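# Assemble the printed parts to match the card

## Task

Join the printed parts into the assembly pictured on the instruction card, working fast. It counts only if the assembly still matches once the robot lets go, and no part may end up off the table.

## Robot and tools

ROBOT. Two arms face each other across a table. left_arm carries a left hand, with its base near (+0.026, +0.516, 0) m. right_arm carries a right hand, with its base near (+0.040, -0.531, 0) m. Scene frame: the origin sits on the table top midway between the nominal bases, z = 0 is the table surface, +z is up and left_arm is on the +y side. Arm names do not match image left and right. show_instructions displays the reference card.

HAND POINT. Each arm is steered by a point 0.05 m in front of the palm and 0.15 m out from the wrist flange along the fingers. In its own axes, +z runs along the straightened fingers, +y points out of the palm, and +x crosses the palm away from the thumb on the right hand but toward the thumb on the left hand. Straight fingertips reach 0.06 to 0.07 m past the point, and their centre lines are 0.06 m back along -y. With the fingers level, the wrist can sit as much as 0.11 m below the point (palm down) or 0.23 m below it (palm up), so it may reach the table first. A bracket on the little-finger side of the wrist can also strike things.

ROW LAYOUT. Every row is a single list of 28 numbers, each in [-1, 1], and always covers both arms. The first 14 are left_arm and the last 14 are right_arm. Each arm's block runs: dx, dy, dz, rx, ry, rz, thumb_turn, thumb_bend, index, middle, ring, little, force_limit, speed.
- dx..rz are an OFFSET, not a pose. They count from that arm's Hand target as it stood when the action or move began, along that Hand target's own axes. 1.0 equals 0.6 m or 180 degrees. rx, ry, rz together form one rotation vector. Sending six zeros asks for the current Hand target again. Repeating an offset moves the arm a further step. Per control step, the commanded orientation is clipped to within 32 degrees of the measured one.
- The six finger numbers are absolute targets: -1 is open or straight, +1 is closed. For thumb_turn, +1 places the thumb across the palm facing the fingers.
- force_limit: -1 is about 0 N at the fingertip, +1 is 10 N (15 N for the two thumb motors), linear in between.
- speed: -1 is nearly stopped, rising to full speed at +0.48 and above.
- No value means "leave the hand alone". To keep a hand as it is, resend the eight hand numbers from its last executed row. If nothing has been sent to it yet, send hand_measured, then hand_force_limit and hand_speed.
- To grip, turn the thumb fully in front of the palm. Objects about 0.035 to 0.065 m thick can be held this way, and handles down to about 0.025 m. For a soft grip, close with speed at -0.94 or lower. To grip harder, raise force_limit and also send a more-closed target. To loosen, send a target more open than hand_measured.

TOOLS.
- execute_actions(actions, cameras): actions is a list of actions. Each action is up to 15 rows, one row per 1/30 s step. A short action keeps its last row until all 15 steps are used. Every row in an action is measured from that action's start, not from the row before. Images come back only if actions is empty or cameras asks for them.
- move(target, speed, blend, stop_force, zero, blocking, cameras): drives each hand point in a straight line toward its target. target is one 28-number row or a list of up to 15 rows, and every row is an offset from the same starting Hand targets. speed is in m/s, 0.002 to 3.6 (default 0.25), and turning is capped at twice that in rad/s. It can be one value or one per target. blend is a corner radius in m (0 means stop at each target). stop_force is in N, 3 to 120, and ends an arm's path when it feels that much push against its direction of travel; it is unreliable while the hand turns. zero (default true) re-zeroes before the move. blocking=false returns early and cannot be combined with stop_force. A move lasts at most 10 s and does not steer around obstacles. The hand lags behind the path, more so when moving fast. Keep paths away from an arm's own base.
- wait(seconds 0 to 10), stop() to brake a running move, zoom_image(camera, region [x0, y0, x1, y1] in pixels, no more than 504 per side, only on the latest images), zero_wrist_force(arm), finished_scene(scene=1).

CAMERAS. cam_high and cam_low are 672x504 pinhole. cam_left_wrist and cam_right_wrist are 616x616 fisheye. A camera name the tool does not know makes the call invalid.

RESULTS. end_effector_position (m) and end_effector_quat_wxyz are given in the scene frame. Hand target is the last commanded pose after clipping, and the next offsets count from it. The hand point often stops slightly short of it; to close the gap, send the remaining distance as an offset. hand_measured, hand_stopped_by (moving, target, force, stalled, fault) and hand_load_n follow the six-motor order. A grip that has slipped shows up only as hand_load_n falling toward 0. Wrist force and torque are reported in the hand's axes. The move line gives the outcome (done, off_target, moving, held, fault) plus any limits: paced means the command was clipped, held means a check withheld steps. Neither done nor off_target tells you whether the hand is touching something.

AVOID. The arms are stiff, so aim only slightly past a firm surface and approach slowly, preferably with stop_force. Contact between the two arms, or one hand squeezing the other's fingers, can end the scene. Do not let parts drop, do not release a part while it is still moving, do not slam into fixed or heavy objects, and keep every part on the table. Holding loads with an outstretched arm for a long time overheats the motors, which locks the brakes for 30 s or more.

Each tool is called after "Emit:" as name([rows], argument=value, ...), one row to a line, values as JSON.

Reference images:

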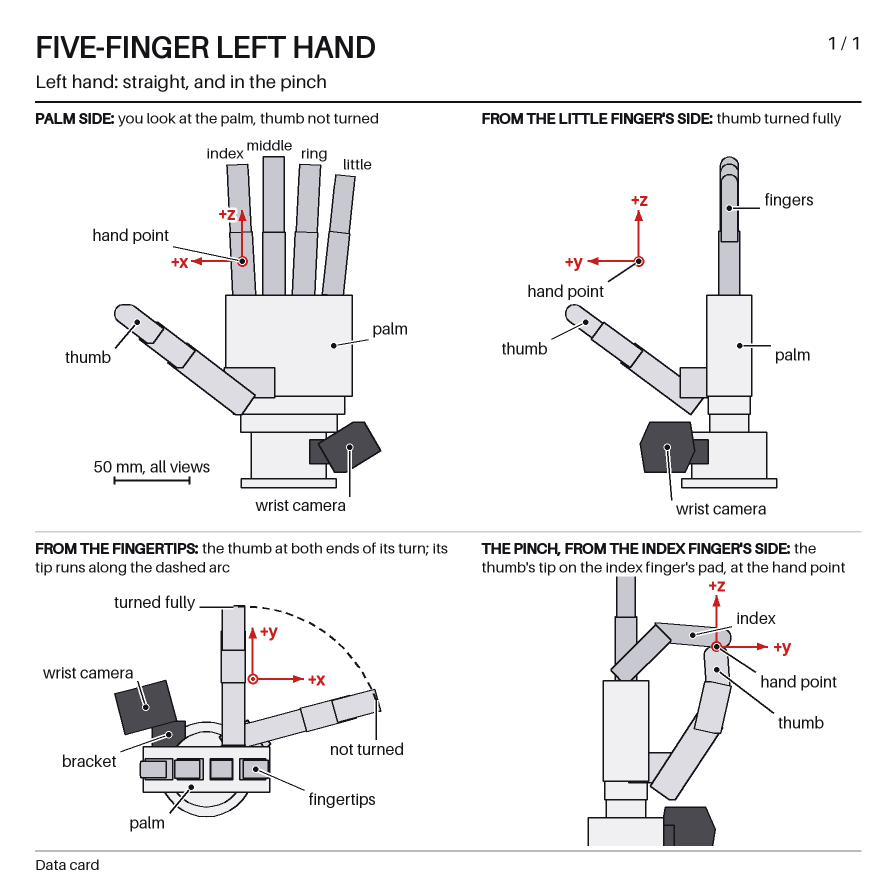

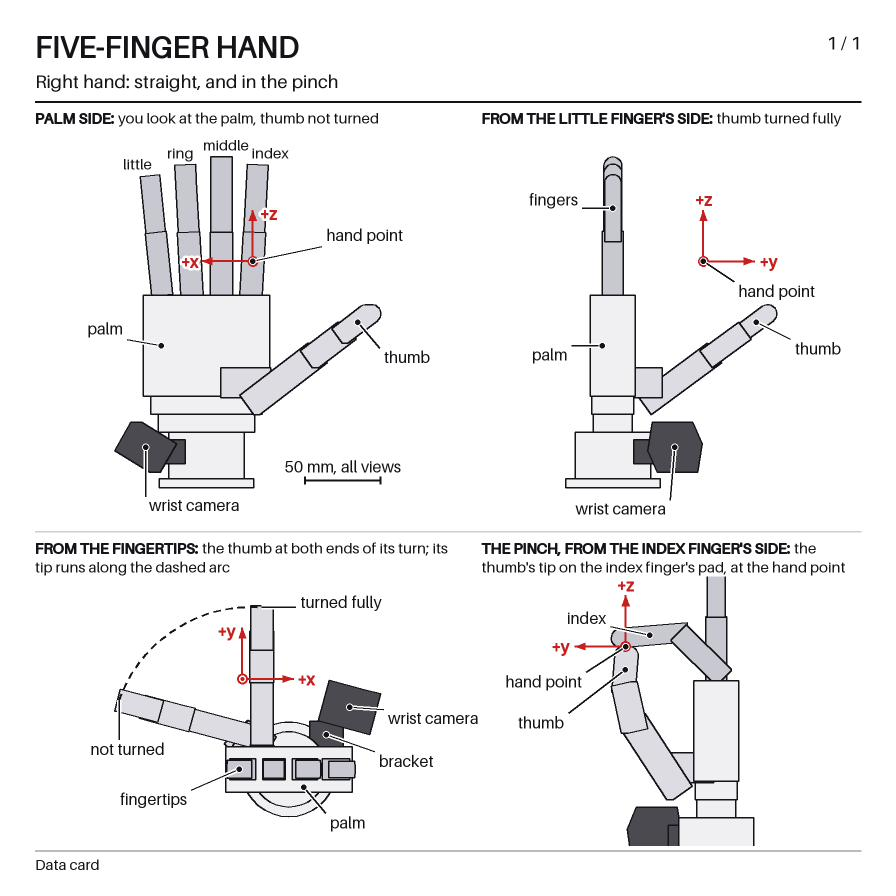

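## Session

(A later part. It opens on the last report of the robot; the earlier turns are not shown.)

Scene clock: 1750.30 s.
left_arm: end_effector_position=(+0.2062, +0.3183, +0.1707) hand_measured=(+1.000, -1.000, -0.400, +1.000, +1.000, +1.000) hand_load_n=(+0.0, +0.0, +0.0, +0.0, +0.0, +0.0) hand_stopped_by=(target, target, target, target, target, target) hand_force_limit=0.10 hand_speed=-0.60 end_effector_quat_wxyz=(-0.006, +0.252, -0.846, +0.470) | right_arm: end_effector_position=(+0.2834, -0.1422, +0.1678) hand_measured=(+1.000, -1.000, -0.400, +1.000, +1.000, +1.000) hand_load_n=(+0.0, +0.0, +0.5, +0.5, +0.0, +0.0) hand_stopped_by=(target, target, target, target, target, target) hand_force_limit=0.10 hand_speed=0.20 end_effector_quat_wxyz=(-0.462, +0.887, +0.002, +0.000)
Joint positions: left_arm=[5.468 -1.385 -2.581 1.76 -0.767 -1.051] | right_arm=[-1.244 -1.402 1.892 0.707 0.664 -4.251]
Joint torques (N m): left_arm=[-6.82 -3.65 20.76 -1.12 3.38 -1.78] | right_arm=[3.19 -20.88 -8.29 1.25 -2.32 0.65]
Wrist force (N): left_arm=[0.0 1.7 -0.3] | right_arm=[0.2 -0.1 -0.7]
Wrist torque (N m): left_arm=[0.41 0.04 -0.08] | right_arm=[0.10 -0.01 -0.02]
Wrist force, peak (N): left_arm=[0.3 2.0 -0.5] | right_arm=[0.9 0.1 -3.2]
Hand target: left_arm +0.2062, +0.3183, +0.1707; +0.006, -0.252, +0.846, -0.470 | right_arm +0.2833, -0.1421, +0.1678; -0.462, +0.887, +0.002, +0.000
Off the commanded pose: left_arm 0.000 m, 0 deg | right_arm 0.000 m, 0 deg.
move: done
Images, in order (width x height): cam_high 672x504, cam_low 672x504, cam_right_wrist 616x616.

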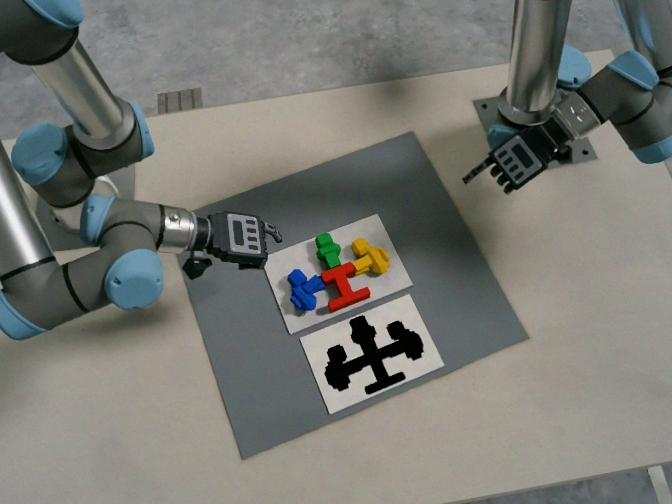

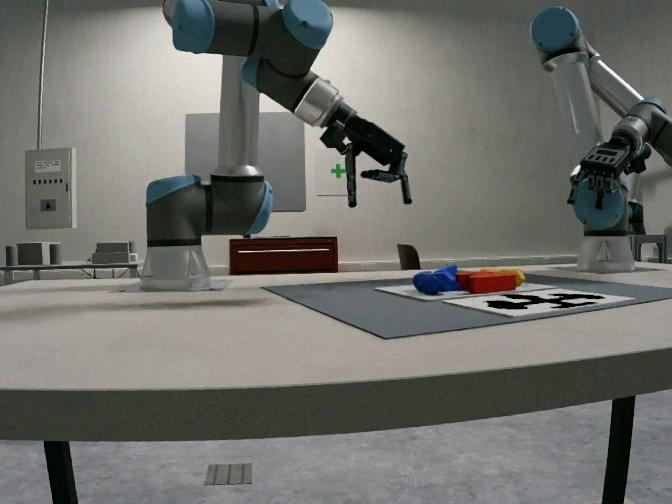

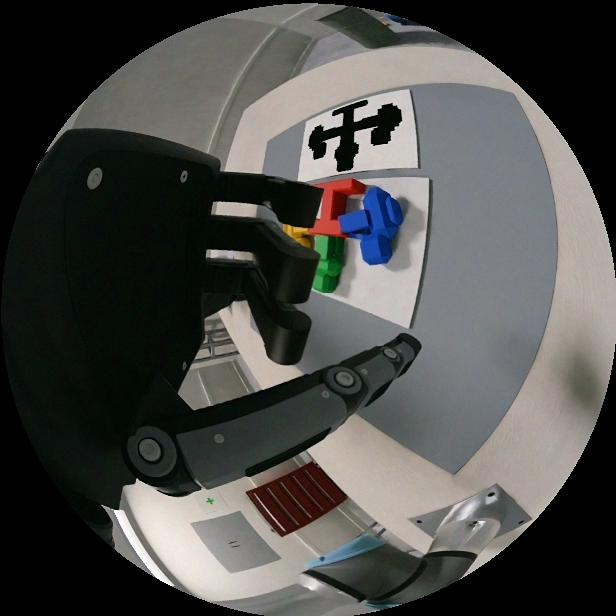

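Emit:
move(target=[0,0,0,0,0,0,1,-1,-0.4,1,1,1,0.1,-0.6,0.0262,0.0390,0.2020,0,-0.1365,-0.0957,1,-1,-0.05,1,1,1,0.1,0.2], speed=0.25, cameras=["cam_high","cam_low","cam_right_wrist"])

Emit:
zoom_image(camera="cam_high", region=[260, 230, 340, 310])

Emit:
zoom_image(camera="cam_low", region=[380, 210, 480, 310])

Emit:
zoom_image(camera="cam_right_wrist", region=[200, 130, 440, 370])

Scene clock: 1788.33 s.
left_arm: end_effector_position=(+0.2062, +0.3183, +0.1707) hand_measured=(+1.000, -1.000, -0.400, +1.000, +1.000, +1.000) hand_load_n=(+0.0, +0.0, +0.0, +0.0, +0.0, +0.0) hand_stopped_by=(target, target, target, target, target, target) hand_force_limit=0.10 hand_speed=-0.60 end_effector_quat_wxyz=(-0.006, +0.252, -0.846, +0.470) | right_arm: end_effector_position=(+0.2988, -0.0562, +0.0792) hand_measured=(+1.000, -1.000, -0.050, +1.000, +1.000, +1.000) hand_load_n=(+0.0, +0.0, +0.0, +0.0, +0.0, +0.0) hand_stopped_by=(target, target, target, target, target, target) hand_force_limit=0.10 hand_speed=0.20 end_effector_quat_wxyz=(-0.446, +0.856, +0.231, -0.120)
Joint positions: left_arm=[5.468 -1.385 -2.581 1.76 -0.767 -1.051] | right_arm=[-1.047 -0.89 1.51 1.02 0.613 -4.797]
Joint torques (N m): left_arm=[-6.28 -2.64 20.35 -1.35 3.32 -1.72] | right_arm=[-11.99 -30.92 -15.98 2.69 -0.19 -1.49]
Wrist force (N): left_arm=[0.2 1.8 -0.4] | right_arm=[0.2 -0.2 -0.6]
Wrist torque (N m): left_arm=[0.43 0.02 -0.07] | right_arm=[0.09 -0.02 -0.02]
Wrist force, peak (N): left_arm=[0.0 1.9 -0.6] | right_arm=[0.1 -0.3 -1.5]
Hand target: left_arm +0.2062, +0.3183, +0.1707; +0.006, -0.252, +0.846, -0.470 | right_arm +0.2988, -0.0562, +0.0791; -0.446, +0.856, +0.231, -0.120
Off the commanded pose: left_arm 0.000 m, 0 deg | right_arm 0.000 m, 0 deg.
move: done
Images, in order (width x height): cam_high 672x504, cam_low 672x504, cam_right_wrist 616x616.

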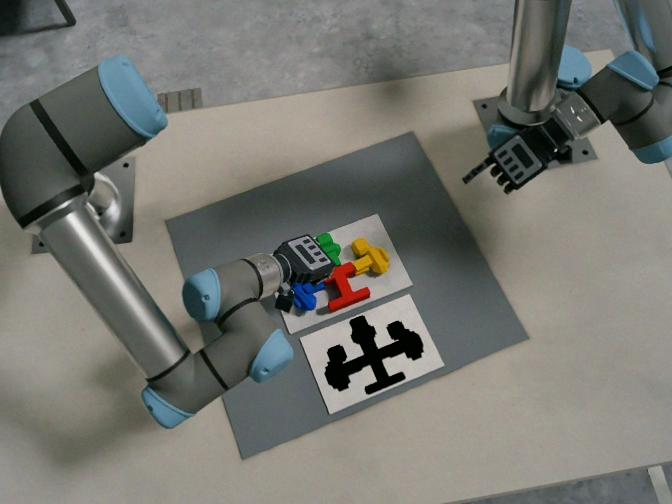

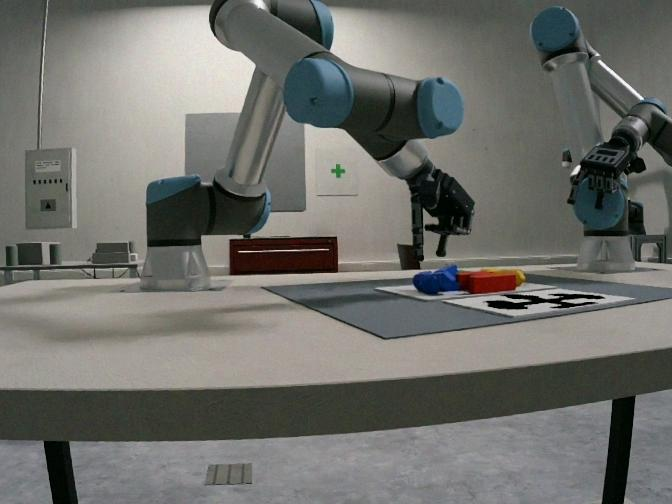

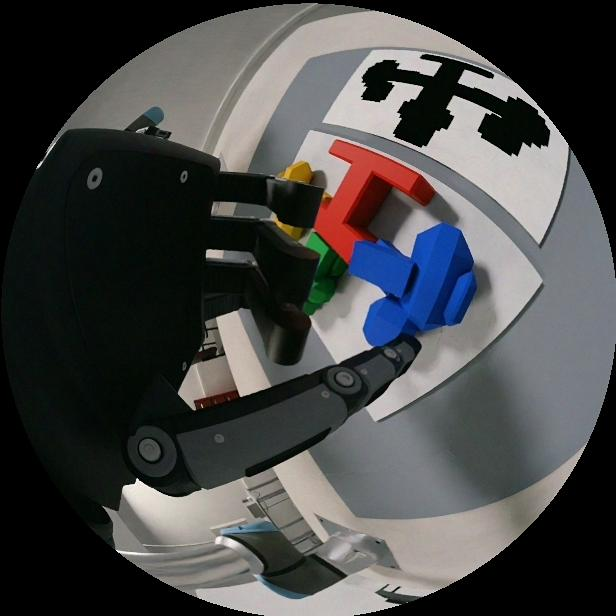

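Scaled by 6.300 from the camera's 672x504 image, which has a finer 960x720 frame.

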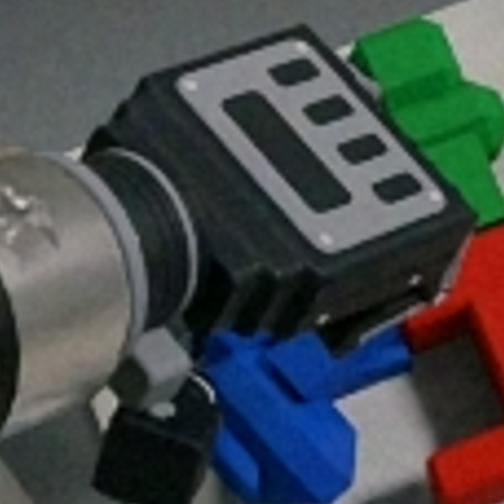

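Scaled by 5.040 from the camera's 672x504 image, which has a finer 960x720 frame.

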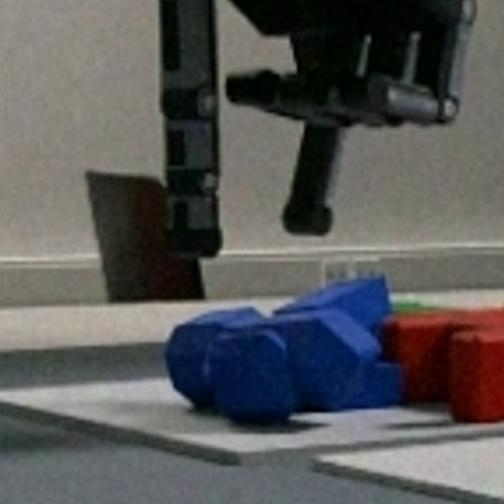

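Scaled by 2.100 from the camera's 616x616 image, which has a finer 880x880 frame.

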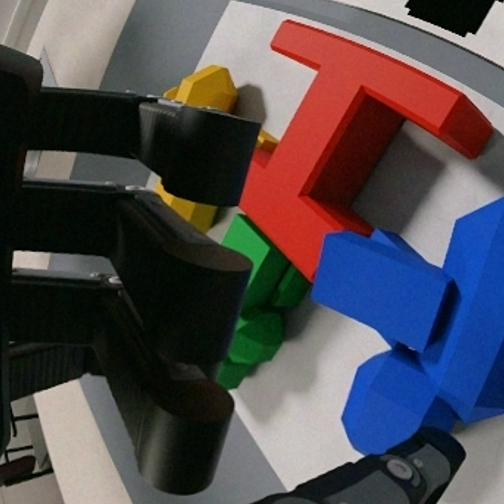

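Emit:
move(target=[0,0,0,0,0,0,1,-1,-0.4,1,1,1,0.1,-0.6,-0.005,0.0692,0.0485,0,0,0,1,-1,-0.05,1,1,1,0.1,0.2], speed=0.08, stop_force=5)

Emit:
move([
  [0,0,0,0,0,0,1,-1,-0.4,1,1,1,0.1,-0.6,0,0,0,0,0,0,1,-0.4,0.4,1,1,1,0.1,-0.7],
  [0,0,0,0,0,0,1,-1,-0.4,1,1,1,0.1,-0.6,0,-0.082,-0.0574,0,0,0,1,-0.4,0.4,1,1,1,0.1,-0.7],
], speed=0.08, cameras=["cam_high","cam_low","cam_right_wrist"])

Emit:
zoom_image(camera="cam_high", region=[270, 230, 340, 300])

Emit:
zoom_image(camera="cam_low", region=[390, 220, 480, 310])

Emit:
zoom_image(camera="cam_right_wrist", region=[220, 90, 500, 370])

Scene clock: 1804.60 s.
left_arm: end_effector_position=(+0.2062, +0.3183, +0.1707) hand_measured=(+1.000, -1.000, -0.400, +1.000, +1.000, +1.000) hand_load_n=(+0.0, +0.0, +0.0, +0.0, +0.0, +0.0) hand_stopped_by=(target, target, target, target, target, target) hand_force_limit=0.10 hand_speed=-0.60 end_effector_quat_wxyz=(-0.006, +0.252, -0.846, +0.470) | right_arm: end_effector_position=(+0.2962, -0.0577, +0.0291) hand_measured=(+1.000, -1.000, -0.050, +1.000, +1.000, +1.000) hand_load_n=(+0.0, +0.0, +0.0, +0.0, +0.0, +0.0) hand_stopped_by=(target, target, target, target, target, target) hand_force_limit=0.10 hand_speed=0.20 end_effector_quat_wxyz=(-0.446, +0.856, +0.231, -0.120)
Joint positions: left_arm=[5.468 -1.385 -2.581 1.76 -0.767 -1.051] | right_arm=[-1.047 -0.822 1.543 0.919 0.612 -4.798]
Joint torques (N m): left_arm=[-6.61 -3.05 19.95 -1.44 3.45 -1.88] | right_arm=[-9.43 -37.66 -19.38 1.24 1.81 -0.41]
Wrist force (N): left_arm=[0.2 1.4 -0.5] | right_arm=[-0.7 -1.3 -0.9]
Wrist torque (N m): left_arm=[0.39 0.01 -0.06] | right_arm=[0.11 0.11 -0.04]
Wrist force, peak (N): left_arm=[0.1 2.1 -0.4] | right_arm=[-0.2 -17.2 -10.7]
Hand target: left_arm +0.2062, +0.3183, +0.1707; +0.006, -0.252, +0.846, -0.470 | right_arm +0.2962, -0.0577, +0.0291; -0.446, +0.856, +0.231, -0.120 (not the last commanded pose)
Off the commanded pose: left_arm 0.000 m, 0 deg | right_arm 0.001 m, 0 deg.
move: contact (right_arm)

Scene clock: 1806.43 s.
left_arm: end_effector_position=(+0.2062, +0.3183, +0.1707) hand_measured=(+1.000, -1.000, -0.400, +1.000, +1.000, +1.000) hand_load_n=(+0.0, +0.0, +0.0, +0.0, +0.0, +0.0) hand_stopped_by=(target, target, target, target, target, target) hand_force_limit=0.10 hand_speed=-0.60 end_effector_quat_wxyz=(-0.006, +0.252, -0.846, +0.470) | right_arm: end_effector_position=(+0.2962, -0.0576, +0.0892) hand_measured=(+1.000, -0.952, +0.362, +1.000, +1.000, +1.000) hand_load_n=(-1.5, +7.5, +7.0, +0.0, +0.0, +0.0) hand_stopped_by=(target, force, force, target, target, target) hand_force_limit=0.10 hand_speed=-0.70 end_effector_quat_wxyz=(-0.446, +0.856, +0.231, -0.120)
Joint positions: left_arm=[5.468 -1.385 -2.581 1.76 -0.767 -1.051] | right_arm=[-1.047 -0.91 1.514 1.036 0.612 -4.798]
Joint torques (N m): left_arm=[-6.97 -3.47 20.38 -1.32 3.48 -1.77] | right_arm=[8.63 -30.94 -4.92 1.15 1.19 -1.67]
Wrist force (N): left_arm=[0.2 1.7 -0.5] | right_arm=[-0.6 0.4 -0.1]
Wrist torque (N m): left_arm=[0.43 0.00 -0.07] | right_arm=[0.14 0.08 0.03]
Wrist force, peak (N): left_arm=[0.2 1.9 -0.5] | right_arm=[-4.0 6.3 -6.6]
Hand target: left_arm +0.2062, +0.3183, +0.1707; +0.006, -0.252, +0.846, -0.470 | right_arm +0.2962, -0.0577, +0.0891; -0.446, +0.856, +0.231, -0.120
Off the commanded pose: left_arm 0.000 m, 0 deg | right_arm 0.000 m, 0 deg.
move: done
Images, in order (width x height): cam_high 672x504, cam_low 672x504, cam_right_wrist 616x616.

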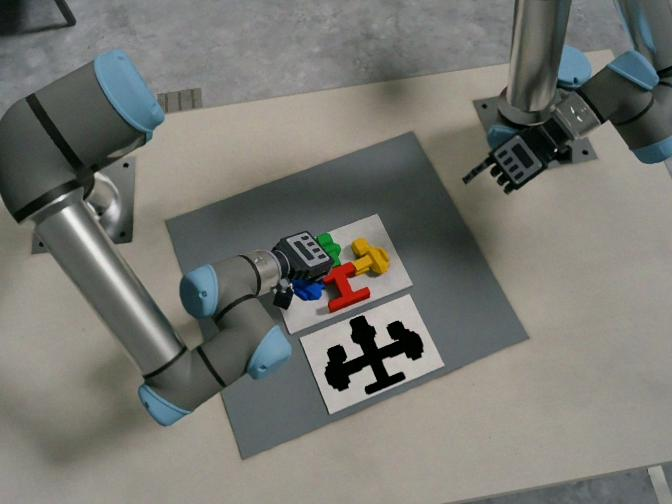

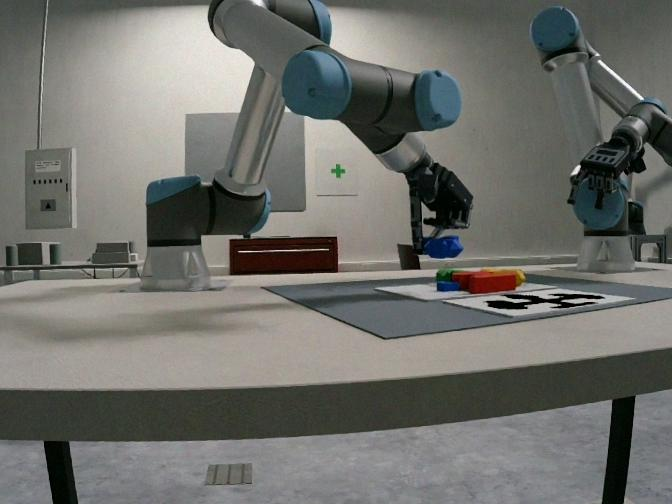

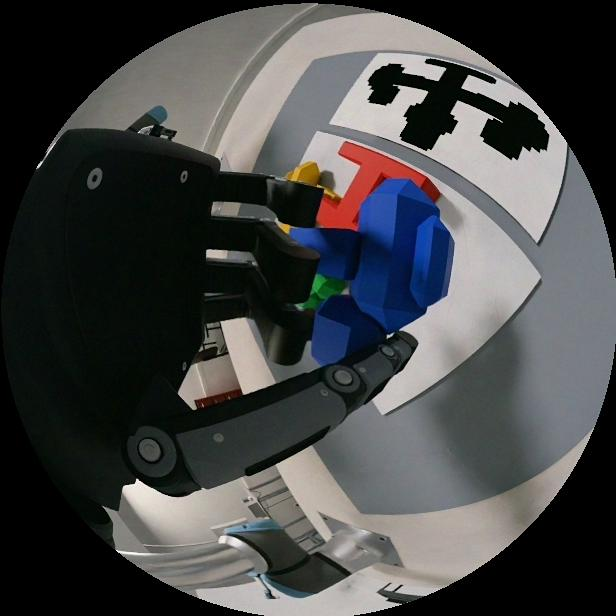

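Scaled by 7.200 from the camera's 672x504 image, which has a finer 960x720 frame.

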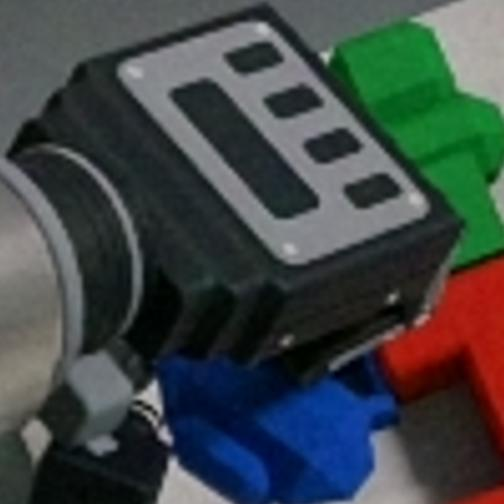

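Scaled by 5.600 from the camera's 672x504 image, which has a finer 960x720 frame.

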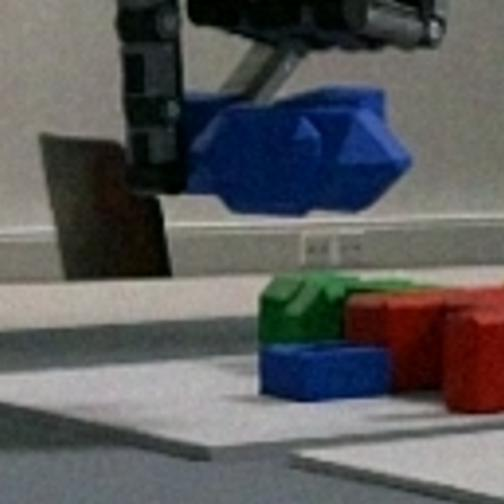

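Scaled by 1.800 from the camera's 616x616 image, which has a finer 880x880 frame.

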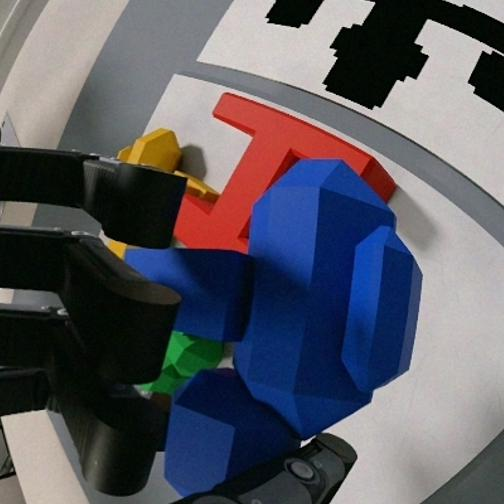

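Emit:
move([
  [0,0,0,0,0,0,1,-1,-0.4,1,1,1,0.1,-0.6,-0.1125,0.1118,-0.1595,0,0.1365,0.0957,1,-0.4,0.4,1,1,1,0.1,-0.7],
  [0,0,0,0,0,0,1,-1,-0.4,1,1,1,0.1,-0.6,-0.1125,0.183,-0.1096,0,0.1365,0.0957,1,-0.4,0.4,1,1,1,0.1,-0.7],
], speed=[0.2,0.06], cameras=["cam_high","cam_low","cam_right_wrist"])

Emit:
zoom_image(camera="cam_low", region=[310, 230, 400, 310])

Emit:
zoom_image(camera="cam_high", region=[190, 260, 290, 350])

Scene clock: 1828.60 s.
left_arm: end_effector_position=(+0.2062, +0.3183, +0.1707) hand_measured=(+1.000, -1.000, -0.400, +1.000, +1.000, +1.000) hand_load_n=(+0.0, +0.0, +0.0, +0.0, +0.0, +0.0) hand_stopped_by=(target, target, target, target, target, target) hand_force_limit=0.10 hand_speed=-0.60 end_effector_quat_wxyz=(-0.006, +0.252, -0.846, +0.470) | right_arm: end_effector_position=(+0.2966, -0.1926, +0.0368) hand_measured=(+1.000, -0.952, +0.362, +1.000, +1.000, +1.000) hand_load_n=(-1.5, +8.0, +7.0, +0.0, +0.0, +0.0) hand_stopped_by=(target, force, force, target, target, target) hand_force_limit=0.10 hand_speed=-0.70 end_effector_quat_wxyz=(-0.462, +0.887, +0.002, -0.001)
Joint positions: left_arm=[5.468 -1.385 -2.581 1.76 -0.767 -1.051] | right_arm=[-1.409 -1.176 2.086 0.502 0.619 -4.518]
Joint torques (N m): left_arm=[-6.53 -3.79 19.7 -1.46 3.46 -1.6] | right_arm=[12.56 -31.66 -16.63 3.32 -3.66 1.2]
Wrist force (N): left_arm=[0.2 1.8 -0.4] | right_arm=[-0.5 0.3 -0.1]
Wrist torque (N m): left_arm=[0.44 0.02 -0.08] | right_arm=[0.11 0.08 0.06]
Wrist force, peak (N): left_arm=[0.0 2.0 -0.5] | right_arm=[-0.7 1.0 -1.0]
Hand target: left_arm +0.2062, +0.3183, +0.1707; +0.006, -0.252, +0.846, -0.470 | right_arm +0.2967, -0.1926, +0.0368; -0.462, +0.887, +0.002, +0.000
Off the commanded pose: left_arm 0.000 m, 0 deg | right_arm 0.000 m, 0 deg.
move: done
Images, in order (width x height): cam_high 672x504, cam_low 672x504, cam_right_wrist 616x616.

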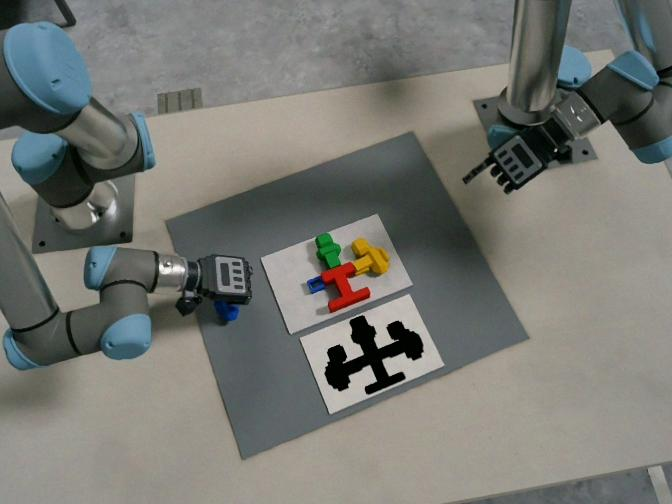

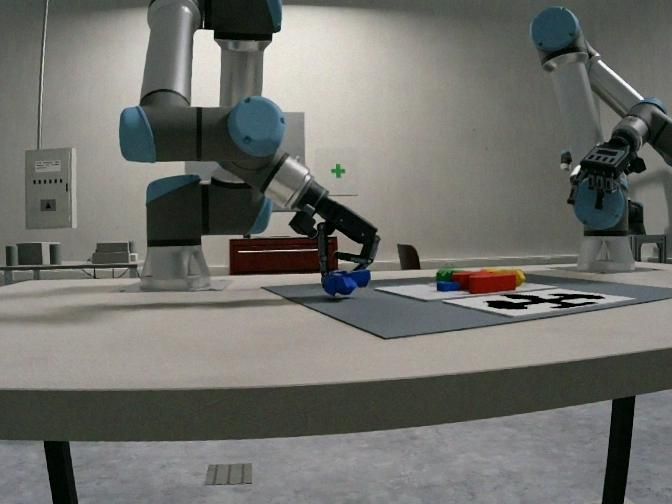

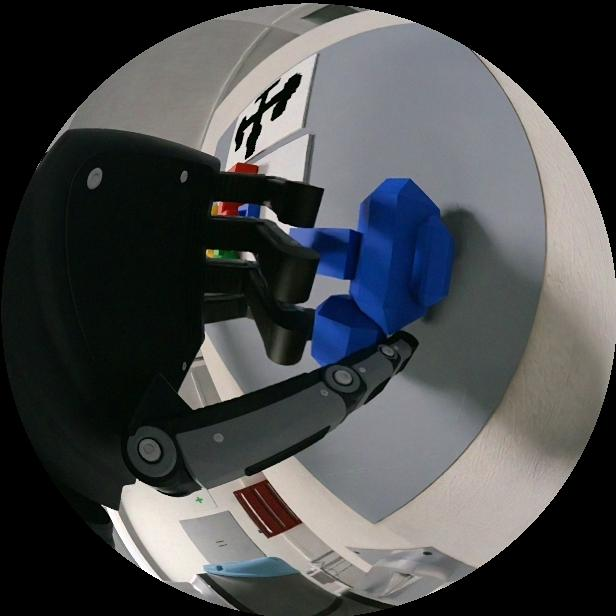

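Scaled by 5.600 from the camera's 672x504 image, which has a finer 960x720 frame.

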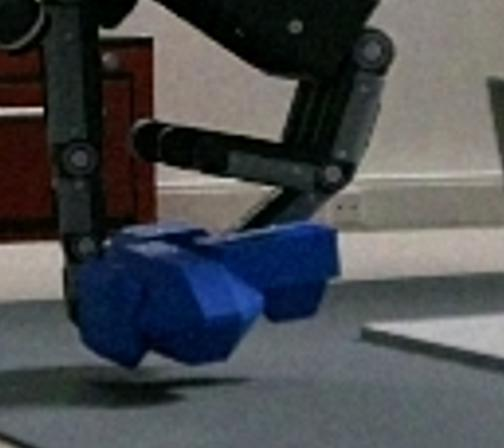

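Scaled by 5.040 from the camera's 672x504 image, which has a finer 960x720 frame.

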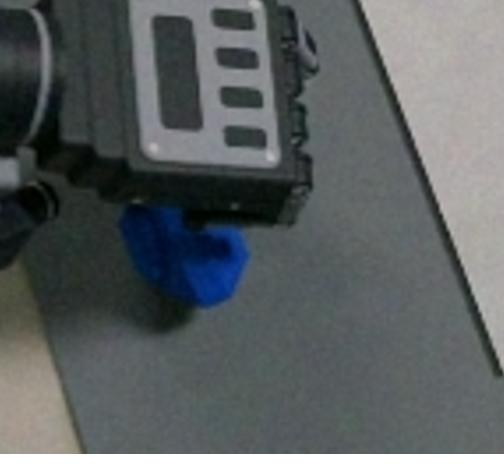

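Emit:
move(target=[0,0,0,0,0,0,1,-1,-0.4,1,1,1,0.1,-0.6,0,0.0068,0.0048,0,0,0,1,-0.4,0.4,1,1,1,0.1,-0.7], speed=0.05)

Emit:
move([
  [0,0,0,0,0,0,1,-1,-0.4,1,1,1,0.1,-0.6,0,0,0,0,0,0,1,-1,-0.3,1,1,1,0.1,-0.6],
  [0,0,0,0,0,0,1,-1,-0.4,1,1,1,0.1,-0.6,-0.05,-0.13,-0.04,0,0,0,1,-1,-0.3,1,1,1,0.1,-0.6],
], speed=0.2, cameras=["cam_high","cam_low","cam_right_wrist"])

Emit:
zoom_image(camera="cam_low", region=[310, 230, 400, 310])

Emit:
zoom_image(camera="cam_high", region=[190, 260, 270, 340])

Scene clock: 1839.77 s.
left_arm: end_effector_position=(+0.2062, +0.3183, +0.1707) hand_measured=(+1.000, -1.000, -0.400, +1.000, +1.000, +1.000) hand_load_n=(+0.0, +0.0, +0.0, +0.0, +0.0, +0.0) hand_stopped_by=(target, target, target, target, target, target) hand_force_limit=0.10 hand_speed=-0.60 end_effector_quat_wxyz=(-0.006, +0.252, -0.846, +0.470) | right_arm: end_effector_position=(+0.2967, -0.1926, +0.0317) hand_measured=(+1.000, -0.952, +0.362, +1.000, +1.000, +1.000) hand_load_n=(-1.5, +7.5, +7.0, +0.0, +0.0, +0.0) hand_stopped_by=(target, force, force, target, target, target) hand_force_limit=0.10 hand_speed=-0.70 end_effector_quat_wxyz=(-0.462, +0.887, +0.002, +0.000)
Joint positions: left_arm=[5.468 -1.385 -2.581 1.76 -0.767 -1.051] | right_arm=[-1.409 -1.166 2.089 0.488 0.619 -4.518]
Joint torques (N m): left_arm=[-7.3 -2.64 20.46 -1.56 3.42 -1.51] | right_arm=[12.69 -31.73 -3.28 2.69 0.88 1.44]
Wrist force (N): left_arm=[0.5 1.7 -0.6] | right_arm=[-0.3 0.1 -0.1]
Wrist torque (N m): left_arm=[0.45 -0.03 -0.06] | right_arm=[0.06 0.05 0.06]
Wrist force, peak (N): left_arm=[0.2 1.9 -0.4] | right_arm=[-0.9 0.5 -0.1]
Hand target: left_arm +0.2062, +0.3183, +0.1707; +0.006, -0.252, +0.846, -0.470 | right_arm +0.2967, -0.1926, +0.0318; -0.462, +0.887, +0.002, +0.000
Off the commanded pose: left_arm 0.000 m, 0 deg | right_arm 0.000 m, 0 deg.
move: done

Scene clock: 1841.53 s.
left_arm: end_effector_position=(+0.2062, +0.3183, +0.1707) hand_measured=(+1.000, -1.000, -0.400, +1.000, +1.000, +1.000) hand_load_n=(+0.0, +0.0, +0.0, +0.0, +0.0, +0.0) hand_stopped_by=(target, target, target, target, target, target) hand_force_limit=0.10 hand_speed=-0.60 end_effector_quat_wxyz=(-0.006, +0.252, -0.846, +0.470) | right_arm: end_effector_position=(+0.2666, -0.1677, +0.1094) hand_measured=(+1.000, -1.000, -0.300, +1.000, +1.000, +1.000) hand_load_n=(+0.0, +0.0, +0.0, +0.0, +0.0, +0.0) hand_stopped_by=(target, target, target, target, target, target) hand_force_limit=0.10 hand_speed=-0.60 end_effector_quat_wxyz=(-0.462, +0.887, +0.002, +0.000)
Joint positions: left_arm=[5.468 -1.385 -2.581 1.76 -0.767 -1.051] | right_arm=[-1.31 -1.369 2.054 0.595 0.642 -4.355]
Joint torques (N m): left_arm=[-6.81 -3.43 19.48 -1.54 3.35 -1.54] | right_arm=[-8.44 -27.6 -4.33 1.55 -4.32 0.07]
Wrist force (N): left_arm=[0.0 1.5 -0.3] | right_arm=[-0.6 0.2 -0.6]
Wrist torque (N m): left_arm=[0.39 0.05 -0.08] | right_arm=[0.12 0.09 0.11]
Wrist force, peak (N): left_arm=[0.0 2.0 -0.4] | right_arm=[-1.1 -1.4 -1.2]
Hand target: left_arm +0.2062, +0.3183, +0.1707; +0.006, -0.252, +0.846, -0.470 | right_arm +0.2665, -0.1676, +0.1095; -0.462, +0.887, +0.002, +0.000
Off the commanded pose: left_arm 0.000 m, 0 deg | right_arm 0.000 m, 0 deg.
move: done
Images, in order (width x height): cam_high 672x504, cam_low 672x504, cam_right_wrist 616x616.

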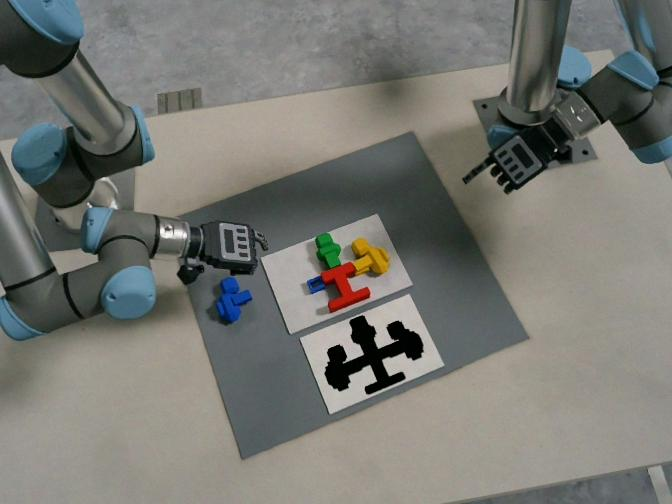

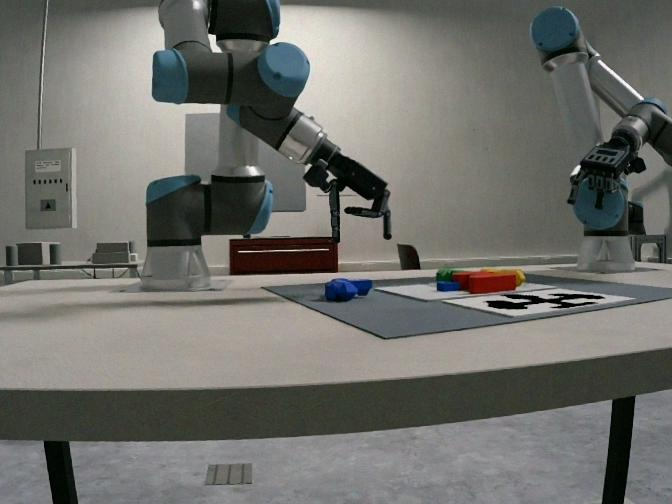

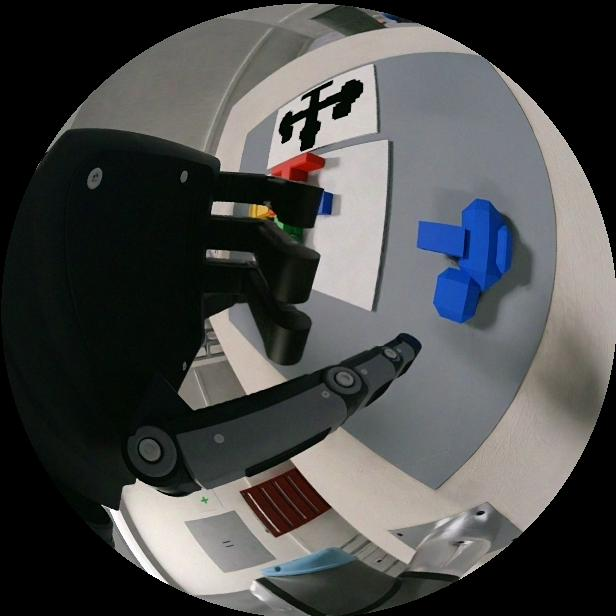

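Scaled by 5.600 from the camera's 672x504 image, which has a finer 960x720 frame.

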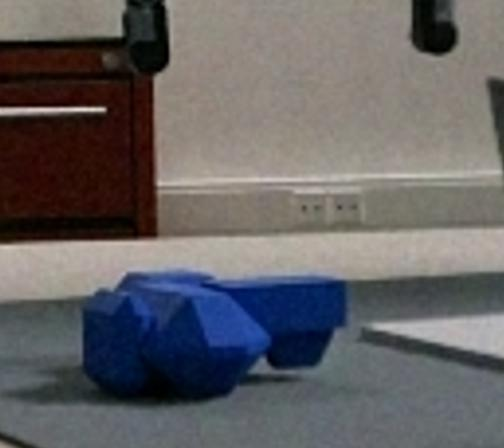

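Scaled by 6.300 from the camera's 672x504 image, which has a finer 960x720 frame.

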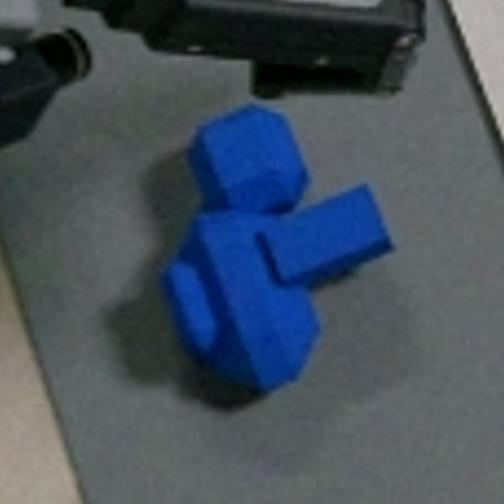

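Emit:
move([
  [0,0,0,0,0,0,1,-1,-0.4,1,1,1,0.1,-0.6,0.0542,0.0752,-0.0202,0,-0.0364,-0.0255,1,-1,-0.3,1,1,1,0.1,-0.6],
  [0,0,0,0,0,0,1,-1,-0.4,1,1,1,0.1,-0.6,0.0542,0.1468,0.03,0,-0.0364,-0.0255,1,-1,-0.3,1,1,1,0.1,-0.6],
], speed=[0.2,0.1], cameras=["cam_high","cam_low","cam_right_wrist"])

Emit:
zoom_image(camera="cam_low", region=[310, 230, 400, 310])

Emit:
zoom_image(camera="cam_high", region=[190, 260, 270, 340])

Scene clock: 1873.60 s.
left_arm: end_effector_position=(+0.2062, +0.3183, +0.1707) hand_measured=(+1.000, -1.000, -0.400, +1.000, +1.000, +1.000) hand_load_n=(+0.0, +0.0, +0.0, +0.0, +0.0, +0.0) hand_stopped_by=(target, target, target, target, target, target) hand_force_limit=0.10 hand_speed=-0.60 end_effector_quat_wxyz=(-0.006, +0.252, -0.846, +0.470) | right_arm: end_effector_position=(+0.2992, -0.2033, +0.0270) hand_measured=(+1.000, -1.000, -0.300, +1.000, +1.000, +1.000) hand_load_n=(+0.0, +0.0, +0.0, +0.0, +0.0, +0.0) hand_stopped_by=(target, target, target, target, target, target) hand_force_limit=0.10 hand_speed=-0.60 end_effector_quat_wxyz=(-0.461, +0.885, +0.063, -0.033)
Joint positions: left_arm=[5.468 -1.385 -2.581 1.76 -0.767 -1.051] | right_arm=[-1.432 -1.069 2.035 0.677 0.612 -4.8]
Joint torques (N m): left_arm=[-6.92 -3.98 19.79 -1.73 3.47 -1.43] | right_arm=[12.03 -27.1 -15.97 2.41 -2.56 0.57]
Wrist force (N): left_arm=[0.2 1.5 -0.5] | right_arm=[-0.8 0.2 -0.2]
Wrist torque (N m): left_arm=[0.40 0.01 -0.07] | right_arm=[0.10 0.09 -0.09]
Wrist force, peak (N): left_arm=[0.1 2.0 -0.5] | right_arm=[-0.9 -1.0 -0.9]
Hand target: left_arm +0.2062, +0.3183, +0.1707; +0.006, -0.252, +0.846, -0.470 | right_arm +0.2992, -0.2033, +0.0270; -0.461, +0.885, +0.063, -0.033
Off the commanded pose: left_arm 0.000 m, 0 deg | right_arm 0.000 m, 0 deg.
move: done
Images, in order (width x height): cam_high 672x504, cam_low 672x504, cam_right_wrist 616x616.

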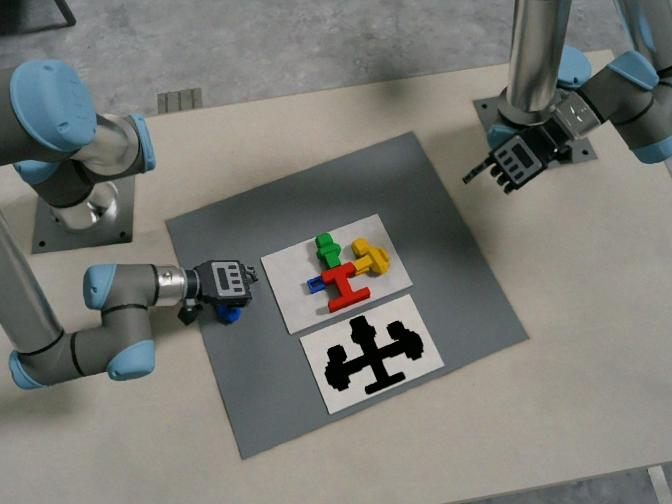

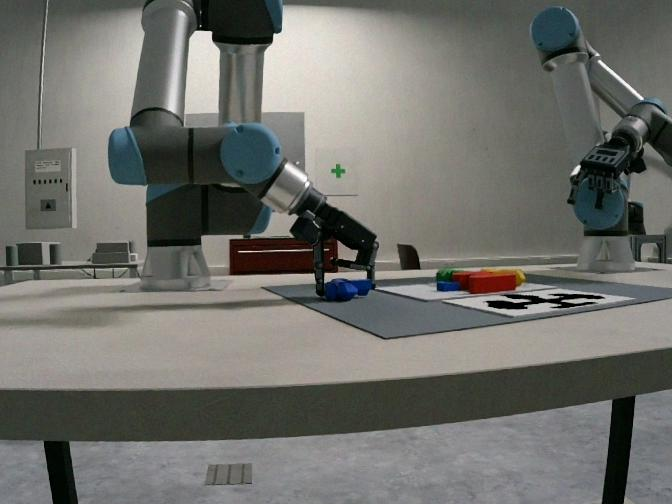

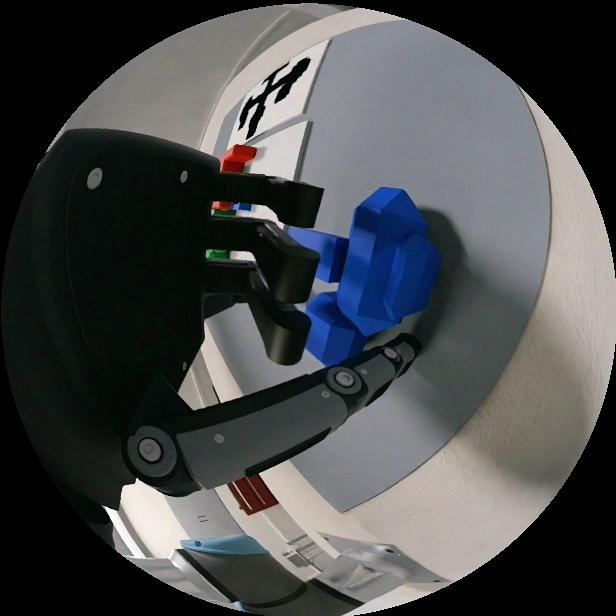

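Scaled by 5.600 from the camera's 672x504 image, which has a finer 960x720 frame.

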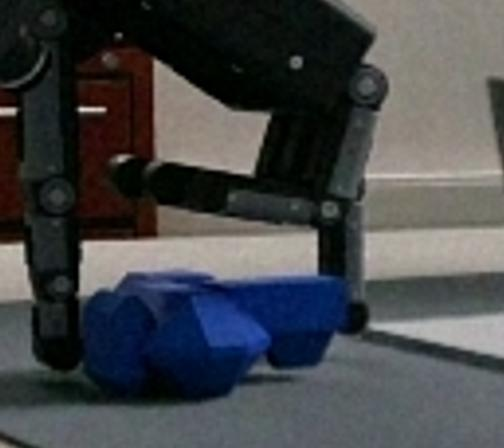

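Scaled by 6.300 from the camera's 672x504 image, which has a finer 960x720 frame.

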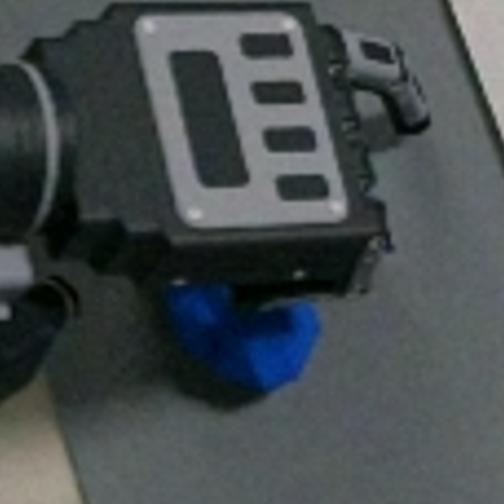

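Emit:
move([
  [0,0,0,0,0,0,1,-1,-0.4,1,1,1,0.1,-0.6,0,0,0,0,0,0,1,-0.4,0.4,1,1,1,0.1,-0.7],
  [0,0,0,0,0,0,1,-1,-0.4,1,1,1,0.1,-0.6,0,-0.082,-0.0574,0,0,0,1,-0.4,0.4,1,1,1,0.1,-0.7],
], speed=0.08, cameras=["cam_high","cam_low","cam_right_wrist"])

Emit:
zoom_image(camera="cam_high", region=[190, 250, 270, 330])

Emit:
zoom_image(camera="cam_low", region=[310, 220, 400, 300])

Emit:
zoom_image(camera="cam_right_wrist", region=[220, 90, 500, 370])

Scene clock: 1893.00 s.
left_arm: end_effector_position=(+0.2062, +0.3183, +0.1707) hand_measured=(+1.000, -1.000, -0.400, +1.000, +1.000, +1.000) hand_load_n=(+0.0, +0.0, +0.0, +0.0, +0.5, +0.0) hand_stopped_by=(target, target, target, target, target, target) hand_force_limit=0.10 hand_speed=-0.60 end_effector_quat_wxyz=(-0.006, +0.252, -0.846, +0.470) | right_arm: end_effector_position=(+0.2992, -0.2033, +0.0871) hand_measured=(+1.000, -0.752, +0.194, +1.000, +1.000, +1.000) hand_load_n=(-1.5, +12.5, +11.5, +0.0, +0.0, +0.0) hand_stopped_by=(target, force, force, target, target, target) hand_force_limit=0.10 hand_speed=-0.70 end_effector_quat_wxyz=(-0.461, +0.885, +0.064, -0.033)
Joint positions: left_arm=[5.468 -1.385 -2.581 1.76 -0.767 -1.051] | right_arm=[-1.432 -1.191 2.003 0.83 0.612 -4.8]
Joint torques (N m): left_arm=[-6.29 -3.07 20.19 -1.85 3.51 -1.64] | right_arm=[-11.87 -19.14 -2.52 0.82 -2.33 -1.59]
Wrist force (N): left_arm=[0.3 1.7 -0.4] | right_arm=[-1.0 0.2 -0.3]
Wrist torque (N m): left_arm=[0.42 0.00 -0.06] | right_arm=[0.10 0.14 -0.06]
Wrist force, peak (N): left_arm=[0.0 2.0 -0.5] | right_arm=[-1.1 0.8 0.4]
Hand target: left_arm +0.2062, +0.3183, +0.1707; +0.006, -0.252, +0.846, -0.470 | right_arm +0.2992, -0.2033, +0.0870; -0.461, +0.885, +0.063, -0.033
Off the commanded pose: left_arm 0.000 m, 0 deg | right_arm 0.000 m, 0 deg.
move: done
Images, in order (width x height): cam_high 672x504, cam_low 672x504, cam_right_wrist 616x616.

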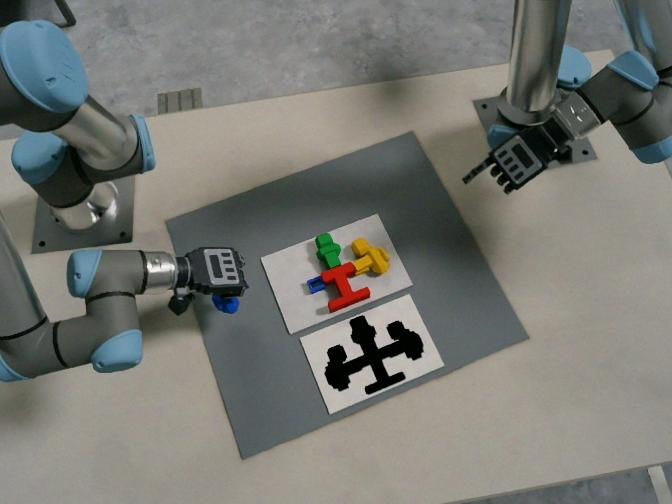

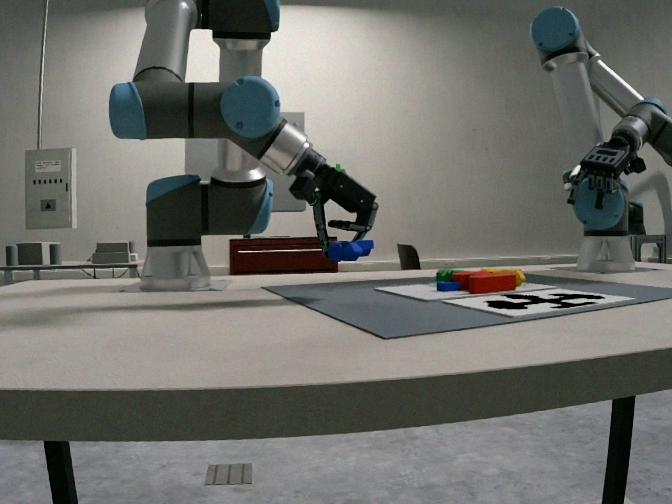

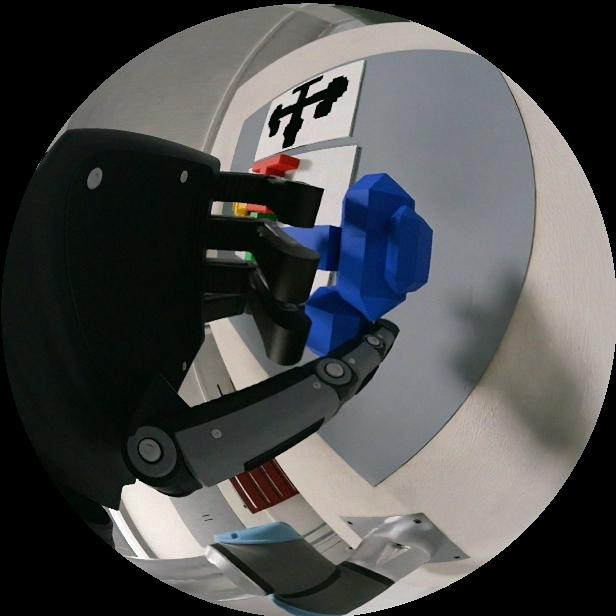

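Scaled by 6.300 from the camera's 672x504 image, which has a finer 960x720 frame.

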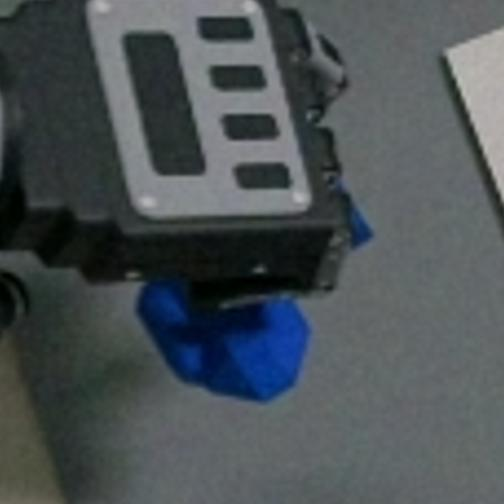

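Scaled by 5.600 from the camera's 672x504 image, which has a finer 960x720 frame.

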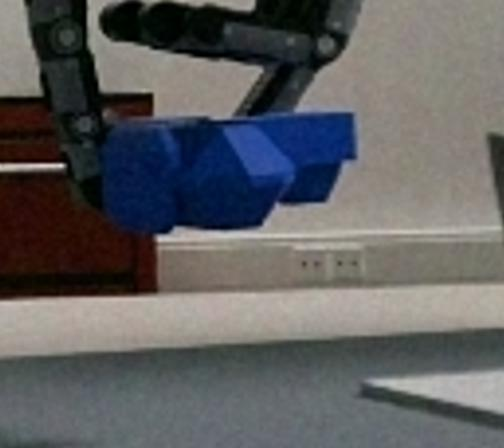

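Scaled by 1.800 from the camera's 616x616 image, which has a finer 880x880 frame.

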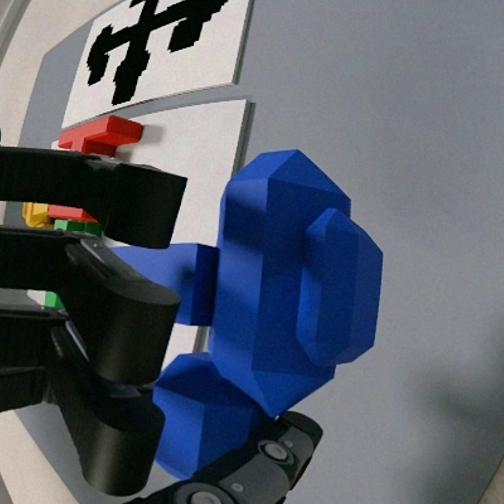

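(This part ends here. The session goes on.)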